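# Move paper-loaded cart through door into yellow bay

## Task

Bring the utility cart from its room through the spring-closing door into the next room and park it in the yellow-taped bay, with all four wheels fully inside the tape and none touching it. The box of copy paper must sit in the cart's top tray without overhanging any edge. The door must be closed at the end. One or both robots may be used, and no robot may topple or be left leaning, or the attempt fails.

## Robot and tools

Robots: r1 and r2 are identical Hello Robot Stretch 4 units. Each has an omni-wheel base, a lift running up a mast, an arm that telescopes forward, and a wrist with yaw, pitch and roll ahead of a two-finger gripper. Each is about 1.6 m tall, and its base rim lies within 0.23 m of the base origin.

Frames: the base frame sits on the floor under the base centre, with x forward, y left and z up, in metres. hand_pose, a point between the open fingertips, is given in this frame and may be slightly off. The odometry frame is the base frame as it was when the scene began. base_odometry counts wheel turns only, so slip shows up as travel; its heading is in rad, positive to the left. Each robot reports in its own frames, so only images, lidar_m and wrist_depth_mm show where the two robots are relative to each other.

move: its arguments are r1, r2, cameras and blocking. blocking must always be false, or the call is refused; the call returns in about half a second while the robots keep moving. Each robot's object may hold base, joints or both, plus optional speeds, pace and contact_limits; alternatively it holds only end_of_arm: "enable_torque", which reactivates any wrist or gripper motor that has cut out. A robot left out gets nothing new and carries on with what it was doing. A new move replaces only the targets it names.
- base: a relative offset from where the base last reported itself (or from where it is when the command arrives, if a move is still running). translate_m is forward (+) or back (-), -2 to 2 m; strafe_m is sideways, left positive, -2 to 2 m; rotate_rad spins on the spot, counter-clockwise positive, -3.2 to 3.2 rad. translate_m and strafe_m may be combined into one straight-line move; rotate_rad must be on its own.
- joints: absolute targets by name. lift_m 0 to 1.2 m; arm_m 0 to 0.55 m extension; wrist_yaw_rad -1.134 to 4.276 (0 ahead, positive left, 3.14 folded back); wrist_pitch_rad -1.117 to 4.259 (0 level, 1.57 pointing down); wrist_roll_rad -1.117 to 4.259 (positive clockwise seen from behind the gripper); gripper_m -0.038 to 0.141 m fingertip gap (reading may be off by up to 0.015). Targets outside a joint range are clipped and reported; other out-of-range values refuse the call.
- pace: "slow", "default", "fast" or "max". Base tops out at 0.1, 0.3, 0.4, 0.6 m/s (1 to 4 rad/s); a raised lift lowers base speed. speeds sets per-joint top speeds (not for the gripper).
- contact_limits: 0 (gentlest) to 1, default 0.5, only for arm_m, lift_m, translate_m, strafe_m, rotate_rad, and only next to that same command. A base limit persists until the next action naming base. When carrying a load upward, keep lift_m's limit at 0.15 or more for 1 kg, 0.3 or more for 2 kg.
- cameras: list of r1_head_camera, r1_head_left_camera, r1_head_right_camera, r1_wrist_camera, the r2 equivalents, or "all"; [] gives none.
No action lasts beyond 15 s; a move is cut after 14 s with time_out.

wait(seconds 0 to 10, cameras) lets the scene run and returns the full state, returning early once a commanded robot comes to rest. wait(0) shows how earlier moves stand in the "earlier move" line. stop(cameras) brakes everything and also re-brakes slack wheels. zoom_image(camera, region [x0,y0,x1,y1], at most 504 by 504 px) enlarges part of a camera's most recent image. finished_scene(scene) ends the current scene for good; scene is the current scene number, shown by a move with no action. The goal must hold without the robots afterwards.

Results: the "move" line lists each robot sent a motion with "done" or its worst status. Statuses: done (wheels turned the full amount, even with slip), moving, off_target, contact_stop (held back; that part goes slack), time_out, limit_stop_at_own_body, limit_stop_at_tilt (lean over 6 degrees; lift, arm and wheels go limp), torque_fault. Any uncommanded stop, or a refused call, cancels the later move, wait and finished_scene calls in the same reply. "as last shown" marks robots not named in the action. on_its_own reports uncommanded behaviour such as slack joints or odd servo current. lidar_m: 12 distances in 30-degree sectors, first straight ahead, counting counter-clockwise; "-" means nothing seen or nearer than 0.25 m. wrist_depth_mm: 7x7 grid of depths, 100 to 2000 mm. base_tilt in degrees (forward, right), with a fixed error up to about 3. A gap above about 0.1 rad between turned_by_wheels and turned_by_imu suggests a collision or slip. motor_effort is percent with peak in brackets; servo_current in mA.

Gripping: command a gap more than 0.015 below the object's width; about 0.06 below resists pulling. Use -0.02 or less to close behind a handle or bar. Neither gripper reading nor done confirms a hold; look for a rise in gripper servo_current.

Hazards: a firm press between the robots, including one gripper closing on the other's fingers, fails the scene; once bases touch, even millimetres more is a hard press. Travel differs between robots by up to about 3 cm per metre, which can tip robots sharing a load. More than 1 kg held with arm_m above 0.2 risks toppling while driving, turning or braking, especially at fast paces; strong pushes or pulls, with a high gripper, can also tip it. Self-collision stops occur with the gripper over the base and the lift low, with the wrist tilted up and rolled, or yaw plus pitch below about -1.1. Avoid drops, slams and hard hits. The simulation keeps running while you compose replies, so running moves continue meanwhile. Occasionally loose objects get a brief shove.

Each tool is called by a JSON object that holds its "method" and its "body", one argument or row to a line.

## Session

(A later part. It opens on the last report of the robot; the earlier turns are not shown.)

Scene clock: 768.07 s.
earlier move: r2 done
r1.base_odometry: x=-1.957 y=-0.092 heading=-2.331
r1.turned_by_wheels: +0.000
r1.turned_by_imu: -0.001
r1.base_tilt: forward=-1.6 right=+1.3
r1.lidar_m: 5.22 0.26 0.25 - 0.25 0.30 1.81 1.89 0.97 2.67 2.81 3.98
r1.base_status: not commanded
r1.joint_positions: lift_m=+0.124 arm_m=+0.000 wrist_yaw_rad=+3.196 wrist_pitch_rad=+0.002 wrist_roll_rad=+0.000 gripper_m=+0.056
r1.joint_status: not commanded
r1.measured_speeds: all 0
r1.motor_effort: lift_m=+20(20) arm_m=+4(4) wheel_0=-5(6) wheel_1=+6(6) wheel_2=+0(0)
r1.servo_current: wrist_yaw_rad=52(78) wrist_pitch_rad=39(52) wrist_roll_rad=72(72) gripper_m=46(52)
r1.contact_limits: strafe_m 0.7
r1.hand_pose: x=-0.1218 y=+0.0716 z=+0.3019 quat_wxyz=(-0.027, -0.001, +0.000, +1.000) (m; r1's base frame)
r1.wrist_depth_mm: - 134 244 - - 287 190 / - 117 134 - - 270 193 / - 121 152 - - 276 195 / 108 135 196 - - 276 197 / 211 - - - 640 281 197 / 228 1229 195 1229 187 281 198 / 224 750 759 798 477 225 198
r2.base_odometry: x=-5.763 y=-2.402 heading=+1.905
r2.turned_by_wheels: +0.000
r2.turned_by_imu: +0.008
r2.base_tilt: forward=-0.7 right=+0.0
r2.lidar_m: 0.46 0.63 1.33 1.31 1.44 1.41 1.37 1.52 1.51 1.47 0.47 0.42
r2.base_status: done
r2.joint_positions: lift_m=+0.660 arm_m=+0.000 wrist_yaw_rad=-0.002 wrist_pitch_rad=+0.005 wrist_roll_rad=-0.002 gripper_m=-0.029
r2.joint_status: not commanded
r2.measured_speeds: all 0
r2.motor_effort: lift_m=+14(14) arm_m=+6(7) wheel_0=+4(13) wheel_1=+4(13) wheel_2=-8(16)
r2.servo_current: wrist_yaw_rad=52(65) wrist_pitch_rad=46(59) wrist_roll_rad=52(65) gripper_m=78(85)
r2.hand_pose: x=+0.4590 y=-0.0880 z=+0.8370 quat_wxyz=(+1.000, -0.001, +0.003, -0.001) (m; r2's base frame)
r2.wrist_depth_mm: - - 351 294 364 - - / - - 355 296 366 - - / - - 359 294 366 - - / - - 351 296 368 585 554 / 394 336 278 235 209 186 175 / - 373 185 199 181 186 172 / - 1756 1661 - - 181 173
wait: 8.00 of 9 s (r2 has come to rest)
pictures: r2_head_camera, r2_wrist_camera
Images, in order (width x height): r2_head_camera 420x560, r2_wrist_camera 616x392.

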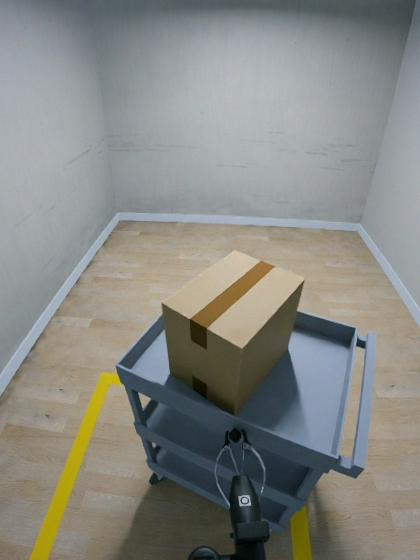

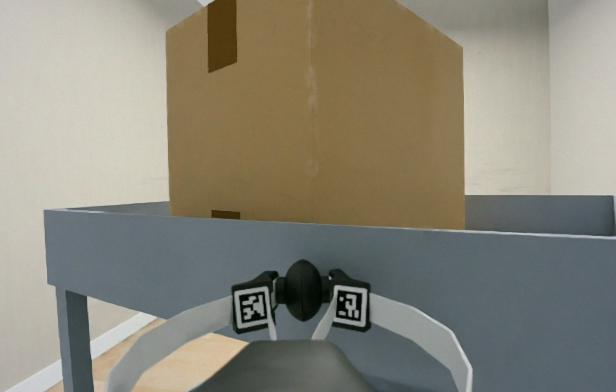

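{"method": "move", "body": {
  "r2": {"base":{"translate_m":-0.45}},
  "blocking": false
}}

{"method": "wait", "body": {
  "seconds": 4
}}

{"method": "move", "body": {
  "r2": {"base":{"strafe_m":-1.03}},
  "blocking": false
}}

{"method": "wait", "body": {
  "seconds": 7,
  "cameras": ["r2_head_camera"]
}}

{"method": "move", "body": {
  "r2": {"base":{"rotate_rad":1.527},"pace":"slow"},
  "blocking": false
}}

{"method": "wait", "body": {
  "seconds": 5,
  "cameras": ["r2_head_camera"]
}}

Scene clock: 783.30 s.
move: r2 moving
r1: as last shown
r1.turned_by_imu: +0.000
r1.lidar_m: 5.21 0.27 0.25 - 0.25 0.27 1.83 1.90 0.97 2.66 2.79 3.96
r1.motor_effort: lift_m=+20(20) arm_m=+4(4) wheel_0=-5(6) wheel_1=+5(6) wheel_2=+0(0)
r1.servo_current: wrist_yaw_rad=46(65) wrist_pitch_rad=39(46) wrist_roll_rad=33(72) gripper_m=46(46)
r1.contact_limits: strafe_m 0.7
r1.wrist_depth_mm: - 134 243 - - 287 190 / - 117 134 - - 272 193 / - 121 151 - - 276 195 / 108 135 196 - - 277 196 / 211 - - - 640 278 198 / 227 1205 193 1182 188 281 198 / 224 750 759 788 473 225 197
r2.base_odometry: x=-5.753 y=-2.431 heading=+1.905
r2.turned_by_wheels: +0.000
r2.turned_by_imu: +0.000
r2.base_tilt: forward=-0.7 right=+0.1
r2.lidar_m: 0.50 0.66 1.34 1.30 1.44 1.41 1.34 1.48 1.49 1.46 2.10 0.46
r2.base_status: translate_m moving
r2.joint_positions: lift_m=+0.660 arm_m=+0.000 wrist_yaw_rad=-0.002 wrist_pitch_rad=+0.005 wrist_roll_rad=-0.002 gripper_m=-0.029
r2.joint_status: not commanded
r2.measured_speeds: translate_m=-0.121 strafe_m=+0.001 rotate_rad=+0.000 lift_m=+0.000 arm_m=+0.000 wrist_yaw_rad=+0.000 wrist_pitch_rad=+0.000 wrist_roll_rad=+0.000
r2.motor_effort: lift_m=+14(14) arm_m=+6(7) wheel_0=-4(9) wheel_1=-7(8) wheel_2=+11(12)
r2.servo_current: wrist_yaw_rad=52(59) wrist_pitch_rad=46(52) wrist_roll_rad=39(65) gripper_m=72(78)
r2.hand_pose: x=+0.4590 y=-0.0880 z=+0.8370 quat_wxyz=(+1.000, -0.001, +0.003, -0.001) (m; r2's base frame)
r2.wrist_depth_mm: - - 407 320 397 - - / - - 392 324 397 - - / - - 399 324 399 - - / - - 389 324 404 615 574 / - 375 312 257 234 208 191 / - - 184 198 181 209 193 / - 1661 1808 - - - -

Scene clock: 785.80 s.
earlier move: r2 done
r1.base_odometry: x=-1.957 y=-0.092 heading=-2.331
r1.turned_by_wheels: +0.000
r1.turned_by_imu: +0.000
r1.base_tilt: forward=-1.6 right=+1.3
r1.lidar_m: 5.22 0.27 0.25 - 0.25 0.26 1.80 1.87 1.00 2.67 2.80 3.97
r1.base_status: not commanded
r1.joint_positions: lift_m=+0.124 arm_m=+0.000 wrist_yaw_rad=+3.196 wrist_pitch_rad=+0.002 wrist_roll_rad=+0.000 gripper_m=+0.056
r1.joint_status: not commanded
r1.measured_speeds: all 0
r1.motor_effort: lift_m=+20(20) arm_m=+4(4) wheel_0=-5(6) wheel_1=+6(6) wheel_2=+0(0)
r1.servo_current: wrist_yaw_rad=33(72) wrist_pitch_rad=46(52) wrist_roll_rad=65(72) gripper_m=46(52)
r1.contact_limits: strafe_m 0.7
r1.hand_pose: x=-0.1218 y=+0.0716 z=+0.3019 quat_wxyz=(-0.027, -0.001, +0.000, +1.000) (m; r1's base frame)
r1.wrist_depth_mm: - 134 244 - - 289 191 / - 117 134 - - 271 192 / - 121 152 - - 274 196 / 108 135 196 - - 277 196 / 211 - - - 634 279 197 / 228 1205 195 1182 187 281 197 / 224 750 750 798 477 224 197
r2.base_odometry: x=-5.615 y=-2.827 heading=+1.905
r2.turned_by_wheels: +0.000
r2.turned_by_imu: +0.000
r2.base_tilt: forward=-0.7 right=+0.1
r2.lidar_m: 0.87 1.77 1.40 1.35 1.27 0.92 0.94 1.04 1.43 1.42 1.54 0.82
r2.base_status: done
r2.joint_positions: lift_m=+0.660 arm_m=+0.000 wrist_yaw_rad=-0.002 wrist_pitch_rad=+0.005 wrist_roll_rad=-0.002 gripper_m=-0.029
r2.joint_status: not commanded
r2.measured_speeds: all 0
r2.motor_effort: lift_m=+14(14) arm_m=+6(7) wheel_0=-3(10) wheel_1=-4(9) wheel_2=+3(13)
r2.servo_current: wrist_yaw_rad=46(59) wrist_pitch_rad=46(52) wrist_roll_rad=39(65) gripper_m=78(78)
r2.hand_pose: x=+0.4590 y=-0.0880 z=+0.8370 quat_wxyz=(+1.000, -0.001, +0.003, -0.001) (m; r2's base frame)
r2.wrist_depth_mm: - - - - - - - / - - - - - - - / - - - 759 - - - / - - - 768 866 - - / - - - - - - - / - - 185 199 179 - - / 1661 1756 - - - - 1756
wait: 2.50 of 4 s (r2 has come to rest)

Scene clock: 786.30 s.
move: r2 moving
r1: as last shown
r1.lidar_m: 5.20 0.27 0.25 - 0.25 0.25 1.80 1.84 0.99 2.67 2.80 3.97
r1.motor_effort: lift_m=+19(20) arm_m=+4(4) wheel_0=-5(6) wheel_1=+5(6) wheel_2=+0(0)
r1.servo_current: wrist_yaw_rad=46(59) wrist_pitch_rad=46(52) wrist_roll_rad=52(65) gripper_m=39(46)
r1.contact_limits: strafe_m 0.7
r1.wrist_depth_mm: - 134 244 - - 289 190 / - 117 134 - - 271 193 / - 121 152 - - 272 195 / 108 135 196 - - 277 196 / 211 - - - 634 279 197 / 228 1205 195 1205 188 281 198 / 224 759 750 788 477 225 197
r2.base_odometry: x=-5.581 y=-2.815 heading=+1.905
r2.turned_by_wheels: +0.000
r2.turned_by_imu: +0.000
r2.base_tilt: forward=-0.7 right=+0.0
r2.lidar_m: 0.86 1.81 1.43 1.39 1.26 0.95 0.95 1.03 1.40 1.40 1.52 0.83
r2.base_status: strafe_m moving
r2.joint_positions: lift_m=+0.660 arm_m=+0.000 wrist_yaw_rad=-0.002 wrist_pitch_rad=+0.005 wrist_roll_rad=-0.002 gripper_m=-0.029
r2.joint_status: not commanded
r2.measured_speeds: translate_m=+0.000 strafe_m=-0.141 rotate_rad=-0.001 lift_m=+0.000 arm_m=+0.000 wrist_yaw_rad=+0.000 wrist_pitch_rad=+0.000 wrist_roll_rad=+0.000
r2.motor_effort: lift_m=+14(14) arm_m=+6(6) wheel_0=+8(12) wheel_1=-11(13) wheel_2=-1(3)
r2.servo_current: wrist_yaw_rad=39(59) wrist_pitch_rad=46(46) wrist_roll_rad=46(59) gripper_m=85(85)
r2.hand_pose: x=+0.4590 y=-0.0880 z=+0.8370 quat_wxyz=(+1.000, -0.001, +0.003, -0.001) (m; r2's base frame)
r2.wrist_depth_mm: - - - - - - - / - - - - - - - / - - - 759 - - - / - - - 768 904 - - / - - - 1205 - - - / - - 185 198 179 - - / 1708 1756 - - - - 1808

Scene clock: 790.57 s.
earlier move: r2 done
r1.base_odometry: x=-1.957 y=-0.092 heading=-2.331
r1.turned_by_wheels: +0.000
r1.turned_by_imu: +0.000
r1.base_tilt: forward=-1.6 right=+1.3
r1.lidar_m: 5.22 0.27 0.25 - 0.25 0.27 1.82 1.55 0.97 2.67 2.81 3.96
r1.base_status: not commanded
r1.joint_positions: lift_m=+0.124 arm_m=+0.000 wrist_yaw_rad=+3.196 wrist_pitch_rad=+0.002 wrist_roll_rad=+0.000 gripper_m=+0.056
r1.joint_status: not commanded
r1.measured_speeds: all 0
r1.motor_effort: lift_m=+19(20) arm_m=+4(4) wheel_0=-5(6) wheel_1=+6(6) wheel_2=+0(0)
r1.servo_current: wrist_yaw_rad=59(72) wrist_pitch_rad=52(52) wrist_roll_rad=46(65) gripper_m=33(46)
r1.contact_limits: strafe_m 0.7
r1.hand_pose: x=-0.1218 y=+0.0716 z=+0.3019 quat_wxyz=(-0.027, -0.001, +0.000, +1.000) (m; r1's base frame)
r1.wrist_depth_mm: - 134 243 - - 289 190 / - 117 134 - - 270 193 / - 121 151 - - 274 195 / 108 135 196 - - 276 196 / 211 - - - 634 281 198 / 226 1205 193 1205 188 282 198 / 224 750 759 798 477 225 198
r2.base_odometry: x=-4.642 y=-2.489 heading=+1.905
r2.turned_by_wheels: +0.000
r2.turned_by_imu: -0.001
r2.base_tilt: forward=-0.7 right=+0.1
r2.lidar_m: 3.06 1.03 1.27 2.39 1.39 1.08 1.08 0.56 0.41 0.39 0.45 0.67
r2.base_status: done
r2.joint_positions: lift_m=+0.660 arm_m=+0.000 wrist_yaw_rad=-0.002 wrist_pitch_rad=+0.005 wrist_roll_rad=-0.002 gripper_m=-0.029
r2.joint_status: not commanded
r2.measured_speeds: all 0
r2.motor_effort: lift_m=+14(14) arm_m=+6(7) wheel_0=+1(15) wheel_1=-2(13) wheel_2=+0(3)
r2.servo_current: wrist_yaw_rad=46(65) wrist_pitch_rad=52(52) wrist_roll_rad=39(65) gripper_m=78(85)
r2.hand_pose: x=+0.4590 y=-0.0880 z=+0.8370 quat_wxyz=(+1.000, -0.001, +0.003, -0.001) (m; r2's base frame)
r2.wrist_depth_mm: - - - - - - - / - - - - - - - / - - - - - - - / - - - - - - - / - - - - - - - / - - 185 200 178 - - / 1618 1661 1808 - - - -
wait: 4.27 of 7 s (r2 has come to rest)
pictures: r2_head_camera
Images, in order (width x height): r2_head_camera 420x560.

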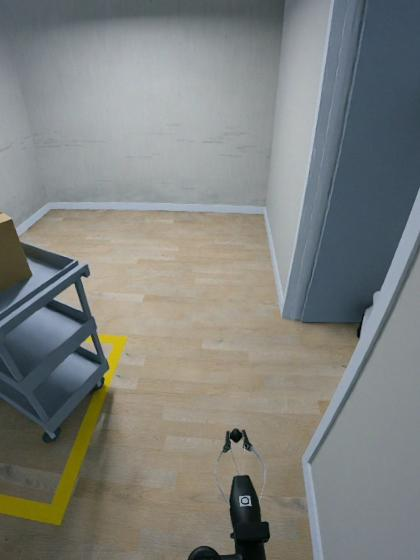

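Scene clock: 791.07 s.
move: r2 moving
r1: as last shown
r1.lidar_m: 5.22 0.30 0.25 - 0.25 0.28 1.82 1.59 1.00 2.67 2.82 3.97
r1.servo_current: wrist_yaw_rad=39(78) wrist_pitch_rad=39(46) wrist_roll_rad=39(72) gripper_m=46(46)
r1.contact_limits: strafe_m 0.7
r1.wrist_depth_mm: - 134 244 - - 287 191 / - 117 134 - - 272 193 / - 121 151 - - 276 195 / 108 135 196 - - 277 197 / 211 - - - 634 279 197 / 227 1229 193 1205 187 279 198 / 224 759 750 798 480 224 198
r2.base_odometry: x=-4.642 y=-2.490 heading=+2.030
r2.turned_by_wheels: +0.126
r2.turned_by_imu: +0.122
r2.base_tilt: forward=-0.7 right=+0.1
r2.lidar_m: 1.26 1.05 2.40 2.33 1.29 1.11 0.86 0.47 0.37 0.40 0.47 0.81
r2.base_status: rotate_rad moving
r2.joint_positions: lift_m=+0.660 arm_m=+0.000 wrist_yaw_rad=-0.002 wrist_pitch_rad=+0.005 wrist_roll_rad=-0.002 gripper_m=-0.029
r2.joint_status: not commanded
r2.measured_speeds: translate_m=-0.001 strafe_m=+0.001 rotate_rad=+0.484 lift_m=+0.000 arm_m=+0.000 wrist_yaw_rad=+0.000 wrist_pitch_rad=+0.000 wrist_roll_rad=+0.000
r2.motor_effort: lift_m=+14(14) arm_m=+6(7) wheel_0=-4(10) wheel_1=-7(7) wheel_2=-9(9)
r2.servo_current: wrist_yaw_rad=39(52) wrist_pitch_rad=39(52) wrist_roll_rad=52(59) gripper_m=78(78)
r2.hand_pose: x=+0.4590 y=-0.0880 z=+0.8370 quat_wxyz=(+1.000, -0.001, +0.003, -0.001) (m; r2's base frame)
r2.wrist_depth_mm: - - - - - - - / - - - - - - - / 991 - - - - - - / 1008 - - - - - - / - - - - - - - / - 1229 185 200 178 - - / - 1308 1756 - - - -

Scene clock: 793.37 s.
earlier move: r2 done
r1.base_odometry: x=-1.957 y=-0.092 heading=-2.331
r1.turned_by_wheels: +0.000
r1.turned_by_imu: +0.000
r1.base_tilt: forward=-1.6 right=+1.3
r1.lidar_m: 5.20 0.28 0.25 - 0.25 0.28 1.79 1.88 0.99 2.65 2.81 3.96
r1.base_status: not commanded
r1.joint_positions: lift_m=+0.124 arm_m=+0.000 wrist_yaw_rad=+3.196 wrist_pitch_rad=+0.002 wrist_roll_rad=+0.000 gripper_m=+0.056
r1.joint_status: not commanded
r1.measured_speeds: all 0
r1.motor_effort: lift_m=+19(20) arm_m=+4(4) wheel_0=-5(6) wheel_1=+6(6) wheel_2=+0(0)
r1.servo_current: wrist_yaw_rad=52(78) wrist_pitch_rad=39(52) wrist_roll_rad=39(72) gripper_m=39(52)
r1.contact_limits: strafe_m 0.7
r1.hand_pose: x=-0.1218 y=+0.0716 z=+0.3019 quat_wxyz=(-0.027, -0.001, +0.000, +1.000) (m; r1's base frame)
r1.wrist_depth_mm: - 134 243 - - 287 190 / - 117 134 - - 270 192 / - 121 152 - - 274 195 / 108 135 196 - - 277 196 / 211 - - - 640 279 198 / 228 1205 193 1182 188 279 198 / 224 750 759 798 477 225 198
r2.base_odometry: x=-4.642 y=-2.489 heading=-2.852
r2.turned_by_wheels: +1.400
r2.turned_by_imu: +1.363
r2.base_tilt: forward=-0.7 right=+0.1
r2.lidar_m: 2.38 1.45 1.12 1.10 0.58 0.40 0.39 0.42 0.63 2.19 0.99 1.05
r2.base_status: done
r2.joint_positions: lift_m=+0.660 arm_m=+0.000 wrist_yaw_rad=-0.002 wrist_pitch_rad=+0.005 wrist_roll_rad=-0.002 gripper_m=-0.029
r2.joint_status: not commanded
r2.measured_speeds: all 0
r2.motor_effort: lift_m=+14(14) arm_m=+6(7) wheel_0=-3(11) wheel_1=-3(9) wheel_2=-6(10)
r2.servo_current: wrist_yaw_rad=39(65) wrist_pitch_rad=39(52) wrist_roll_rad=52(65) gripper_m=78(85)
r2.hand_pose: x=+0.4590 y=-0.0880 z=+0.8370 quat_wxyz=(+1.000, -0.001, +0.003, -0.001) (m; r2's base frame)
r2.wrist_depth_mm: - - - - - - - / - - - - - - - / - - - - - - - / - - - - - - - / - - - - - - - / - - 185 199 179 - - / - 1661 1808 - - - 1756
wait: 2.30 of 5 s (r2 has come to rest)
pictures: r2_head_camera
Images, in order (width x height): r2_head_camera 420x560.

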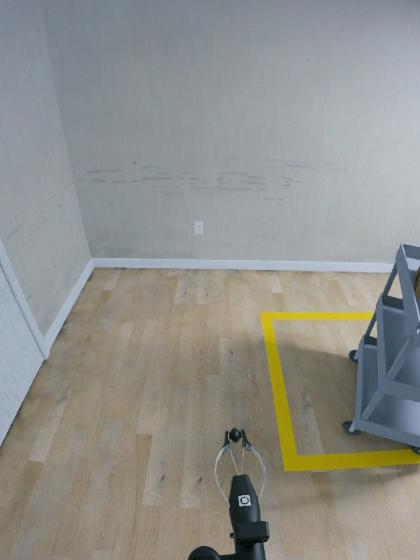

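{"method": "move", "body": {
  "r2": {"base":{"strafe_m":-0.5}},
  "blocking": false
}}

{"method": "wait", "body": {
  "seconds": 5,
  "cameras": ["r2_head_camera","r2_wrist_camera","r2_head_right_camera"]
}}

Scene clock: 797.97 s.
move: r2 moving
r1: as last shown
r1.lidar_m: 5.23 0.27 0.25 - 0.25 0.29 1.81 1.89 0.99 2.66 2.81 3.99
r1.motor_effort: lift_m=+19(20) arm_m=+4(4) wheel_0=-6(6) wheel_1=+6(6) wheel_2=+0(0)
r1.servo_current: wrist_yaw_rad=39(59) wrist_pitch_rad=46(52) wrist_roll_rad=46(59) gripper_m=39(46)
r1.contact_limits: strafe_m 0.7
r1.wrist_depth_mm: - 134 244 - - 287 190 / - 117 133 - - 271 192 / - 121 152 - - 274 195 / 108 135 196 - - 278 196 / 210 - - - 640 281 197 / 227 1205 194 1205 188 281 198 / 224 759 759 788 480 224 198
r2.base_odometry: x=-4.653 y=-2.455 heading=-2.852
r2.turned_by_wheels: +0.000
r2.turned_by_imu: +0.000
r2.base_tilt: forward=-0.7 right=+0.1
r2.lidar_m: 2.38 1.51 1.15 1.13 0.56 0.42 0.39 0.44 0.63 2.18 0.99 0.99
r2.base_status: strafe_m moving
r2.joint_positions: lift_m=+0.660 arm_m=+0.000 wrist_yaw_rad=-0.002 wrist_pitch_rad=+0.005 wrist_roll_rad=-0.002 gripper_m=-0.029
r2.joint_status: not commanded
r2.measured_speeds: translate_m=-0.001 strafe_m=-0.140 rotate_rad=+0.003 lift_m=+0.000 arm_m=+0.000 wrist_yaw_rad=+0.000 wrist_pitch_rad=+0.000 wrist_roll_rad=+0.000
r2.motor_effort: lift_m=+14(14) arm_m=+6(6) wheel_0=+9(10) wheel_1=-11(12) wheel_2=+1(6)
r2.servo_current: wrist_yaw_rad=39(52) wrist_pitch_rad=52(52) wrist_roll_rad=39(59) gripper_m=72(78)
r2.hand_pose: x=+0.4590 y=-0.0880 z=+0.8370 quat_wxyz=(+1.000, -0.001, +0.003, -0.001) (m; r2's base frame)
r2.wrist_depth_mm: - - - - - - - / - - - - - - - / - - - - - - - / - - - - - - - / - - - - - - - / - - 185 200 179 - - / - 1661 1756 - - - 1756

Scene clock: 800.47 s.
earlier move: r2 done
r1.base_odometry: x=-1.957 y=-0.092 heading=-2.331
r1.turned_by_wheels: +0.000
r1.turned_by_imu: +0.000
r1.base_tilt: forward=-1.6 right=+1.3
r1.lidar_m: 5.21 0.26 0.25 - 0.25 0.27 1.80 1.34 0.98 2.66 2.82 3.98
r1.base_status: not commanded
r1.joint_positions: lift_m=+0.124 arm_m=+0.000 wrist_yaw_rad=+3.196 wrist_pitch_rad=+0.002 wrist_roll_rad=+0.000 gripper_m=+0.056
r1.joint_status: not commanded
r1.measured_speeds: all 0
r1.motor_effort: lift_m=+19(20) arm_m=+4(4) wheel_0=-5(6) wheel_1=+6(6) wheel_2=+0(0)
r1.servo_current: wrist_yaw_rad=59(72) wrist_pitch_rad=46(52) wrist_roll_rad=46(72) gripper_m=33(46)
r1.contact_limits: strafe_m 0.7
r1.hand_pose: x=-0.1218 y=+0.0716 z=+0.3019 quat_wxyz=(-0.027, -0.001, +0.000, +1.000) (m; r1's base frame)
r1.wrist_depth_mm: - 134 244 - - 289 190 / - 117 134 - - 271 192 / - 121 151 - - 274 195 / 108 135 196 - - 277 197 / 211 - - - 634 279 198 / 226 1205 194 1205 187 281 198 / 224 750 759 788 477 225 198
r2.base_odometry: x=-4.785 y=-2.010 heading=-2.852
r2.turned_by_wheels: +0.000
r2.turned_by_imu: +0.001
r2.base_tilt: forward=-0.7 right=+0.1
r2.lidar_m: 2.35 2.13 1.64 1.44 0.61 0.44 0.44 0.48 1.36 2.33 0.81 0.72
r2.base_status: done
r2.joint_positions: lift_m=+0.660 arm_m=+0.000 wrist_yaw_rad=-0.002 wrist_pitch_rad=+0.005 wrist_roll_rad=-0.002 gripper_m=-0.029
r2.joint_status: not commanded
r2.measured_speeds: all 0
r2.motor_effort: lift_m=+14(14) arm_m=+6(7) wheel_0=+3(12) wheel_1=+0(12) wheel_2=+0(6)
r2.servo_current: wrist_yaw_rad=52(59) wrist_pitch_rad=46(52) wrist_roll_rad=39(65) gripper_m=78(85)
r2.hand_pose: x=+0.4590 y=-0.0880 z=+0.8370 quat_wxyz=(+1.000, -0.001, +0.003, -0.001) (m; r2's base frame)
r2.wrist_depth_mm: - - - - - - - / - - - - - - 640 / - - - - - 723 640 / - - - - - 691 627 / - - - - - 504 466 / - - 186 200 179 - - / 1756 1808 1756 - - - -
wait: 2.50 of 5 s (r2 has come to rest)
pictures: r2_head_camera, r2_head_right_camera, r2_wrist_camera
Images, in order (width x height): r2_head_camera 420x560, r2_head_right_camera 420x672, r2_wrist_camera 616x392.

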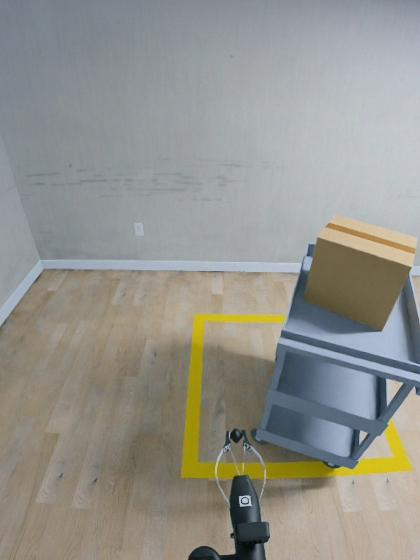

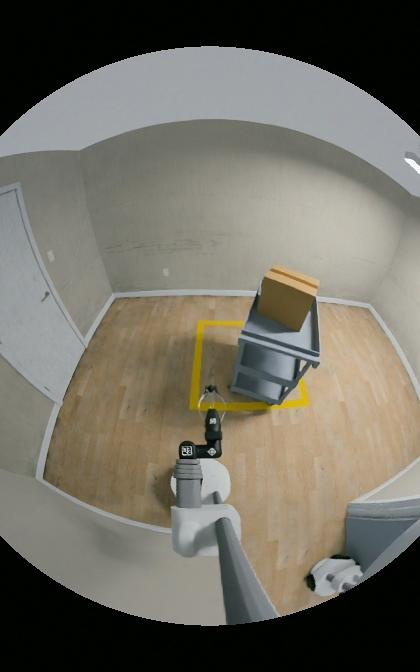

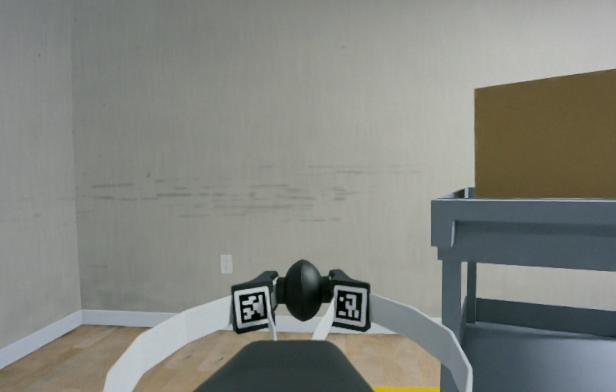

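{"method": "move", "body": {
  "r2": {"base":{"translate_m":-0.07,"strafe_m":-0.32}},
  "blocking": false
}}

{"method": "wait", "body": {
  "seconds": 4,
  "cameras": ["r2_head_camera","r2_wrist_camera"]
}}

Scene clock: 811.33 s.
move: r2 moving
r1: as last shown
r1.lidar_m: 5.20 0.28 0.25 - 0.25 0.29 1.80 1.31 0.98 2.68 2.78 3.97
r1.motor_effort: lift_m=+20(20) arm_m=+4(4) wheel_0=-5(6) wheel_1=+6(6) wheel_2=+0(0)
r1.servo_current: wrist_yaw_rad=52(52) wrist_pitch_rad=46(46) wrist_roll_rad=33(65) gripper_m=39(46)
r1.contact_limits: strafe_m 0.7
r1.wrist_depth_mm: - 134 243 - - 287 191 / - 117 134 - - 271 193 / - 121 152 - - 273 195 / 108 135 196 - - 276 196 / 211 - - - 640 281 198 / 228 1205 194 1205 188 281 198 / 223 759 741 788 477 224 198
r2.base_odometry: x=-4.788 y=-1.977 heading=-2.852
r2.turned_by_wheels: +0.001
r2.turned_by_imu: +0.001
r2.base_tilt: forward=-0.7 right=+0.1
r2.lidar_m: 2.36 2.19 1.65 1.41 0.61 0.45 0.43 0.45 1.33 2.35 0.80 0.73
r2.base_status: translate_m moving; strafe_m moving
r2.joint_positions: lift_m=+0.660 arm_m=+0.000 wrist_yaw_rad=-0.002 wrist_pitch_rad=+0.005 wrist_roll_rad=-0.002 gripper_m=-0.029
r2.joint_status: not commanded
r2.measured_speeds: translate_m=-0.027 strafe_m=-0.124 rotate_rad=+0.003 lift_m=+0.000 arm_m=+0.000 wrist_yaw_rad=+0.000 wrist_pitch_rad=+0.000 wrist_roll_rad=+0.000
r2.motor_effort: lift_m=+14(14) arm_m=+6(7) wheel_0=+6(11) wheel_1=-10(12) wheel_2=+7(7)
r2.servo_current: wrist_yaw_rad=46(59) wrist_pitch_rad=46(52) wrist_roll_rad=46(59) gripper_m=72(78)
r2.hand_pose: x=+0.4590 y=-0.0880 z=+0.8370 quat_wxyz=(+1.000, -0.001, +0.003, -0.001) (m; r2's base frame)
r2.wrist_depth_mm: - - - - - - - / - - - - - - 621 / - - - - - 715 634 / - - - - - 676 615 / - - - - - 500 459 / - - 185 200 179 - - / 1756 1756 1756 - - - -

Scene clock: 813.37 s.
earlier move: r2 done
r1.base_odometry: x=-1.957 y=-0.092 heading=-2.331
r1.turned_by_wheels: +0.000
r1.turned_by_imu: +0.000
r1.base_tilt: forward=-1.6 right=+1.3
r1.lidar_m: 5.20 0.25 0.25 - 0.25 0.27 1.81 1.10 0.97 2.67 2.79 3.98
r1.base_status: not commanded
r1.joint_positions: lift_m=+0.124 arm_m=+0.000 wrist_yaw_rad=+3.196 wrist_pitch_rad=+0.002 wrist_roll_rad=+0.000 gripper_m=+0.056
r1.joint_status: not commanded
r1.measured_speeds: all 0
r1.motor_effort: lift_m=+20(20) arm_m=+4(4) wheel_0=-5(6) wheel_1=+6(6) wheel_2=+0(0)
r1.servo_current: wrist_yaw_rad=59(59) wrist_pitch_rad=52(52) wrist_roll_rad=59(65) gripper_m=39(52)
r1.contact_limits: strafe_m 0.7
r1.hand_pose: x=-0.1218 y=+0.0716 z=+0.3019 quat_wxyz=(-0.027, -0.001, +0.000, +1.000) (m; r1's base frame)
r1.wrist_depth_mm: - 134 244 - - 287 190 / - 117 134 - - 271 193 / - 121 152 - - 273 195 / 108 135 196 - - 276 197 / 211 1182 - - 634 278 198 / 228 1118 194 1182 188 281 198 / 223 759 750 788 477 224 198
r2.base_odometry: x=-4.809 y=-1.684 heading=-2.852
r2.turned_by_wheels: +0.000
r2.turned_by_imu: +0.000
r2.base_tilt: forward=-0.7 right=+0.1
r2.lidar_m: 0.69 2.56 1.94 1.30 0.55 0.40 0.40 1.11 1.05 2.13 3.02 0.65
r2.base_status: done
r2.joint_positions: lift_m=+0.660 arm_m=+0.000 wrist_yaw_rad=-0.002 wrist_pitch_rad=+0.005 wrist_roll_rad=-0.002 gripper_m=-0.029
r2.joint_status: not commanded
r2.measured_speeds: all 0
r2.motor_effort: lift_m=+14(14) arm_m=+6(7) wheel_0=+2(12) wheel_1=+0(13) wheel_2=+6(8)
r2.servo_current: wrist_yaw_rad=46(65) wrist_pitch_rad=39(52) wrist_roll_rad=46(65) gripper_m=72(85)
r2.hand_pose: x=+0.4590 y=-0.0880 z=+0.8370 quat_wxyz=(+1.000, -0.001, +0.003, -0.001) (m; r2's base frame)
r2.wrist_depth_mm: - - - - - - - / - - - - - - - / - - - - 691 723 - / - - - 768 661 627 - / - - - 530 488 433 - / - - 185 199 179 - - / 1863 1808 1708 - - - 1618
wait: 2.03 of 4 s (r2 has come to rest)
pictures: r2_head_camera, r2_wrist_camera
Images, in order (width x height): r2_head_camera 420x560, r2_wrist_camera 616x392.

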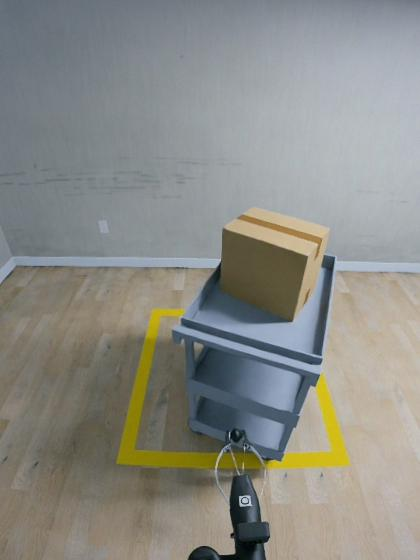

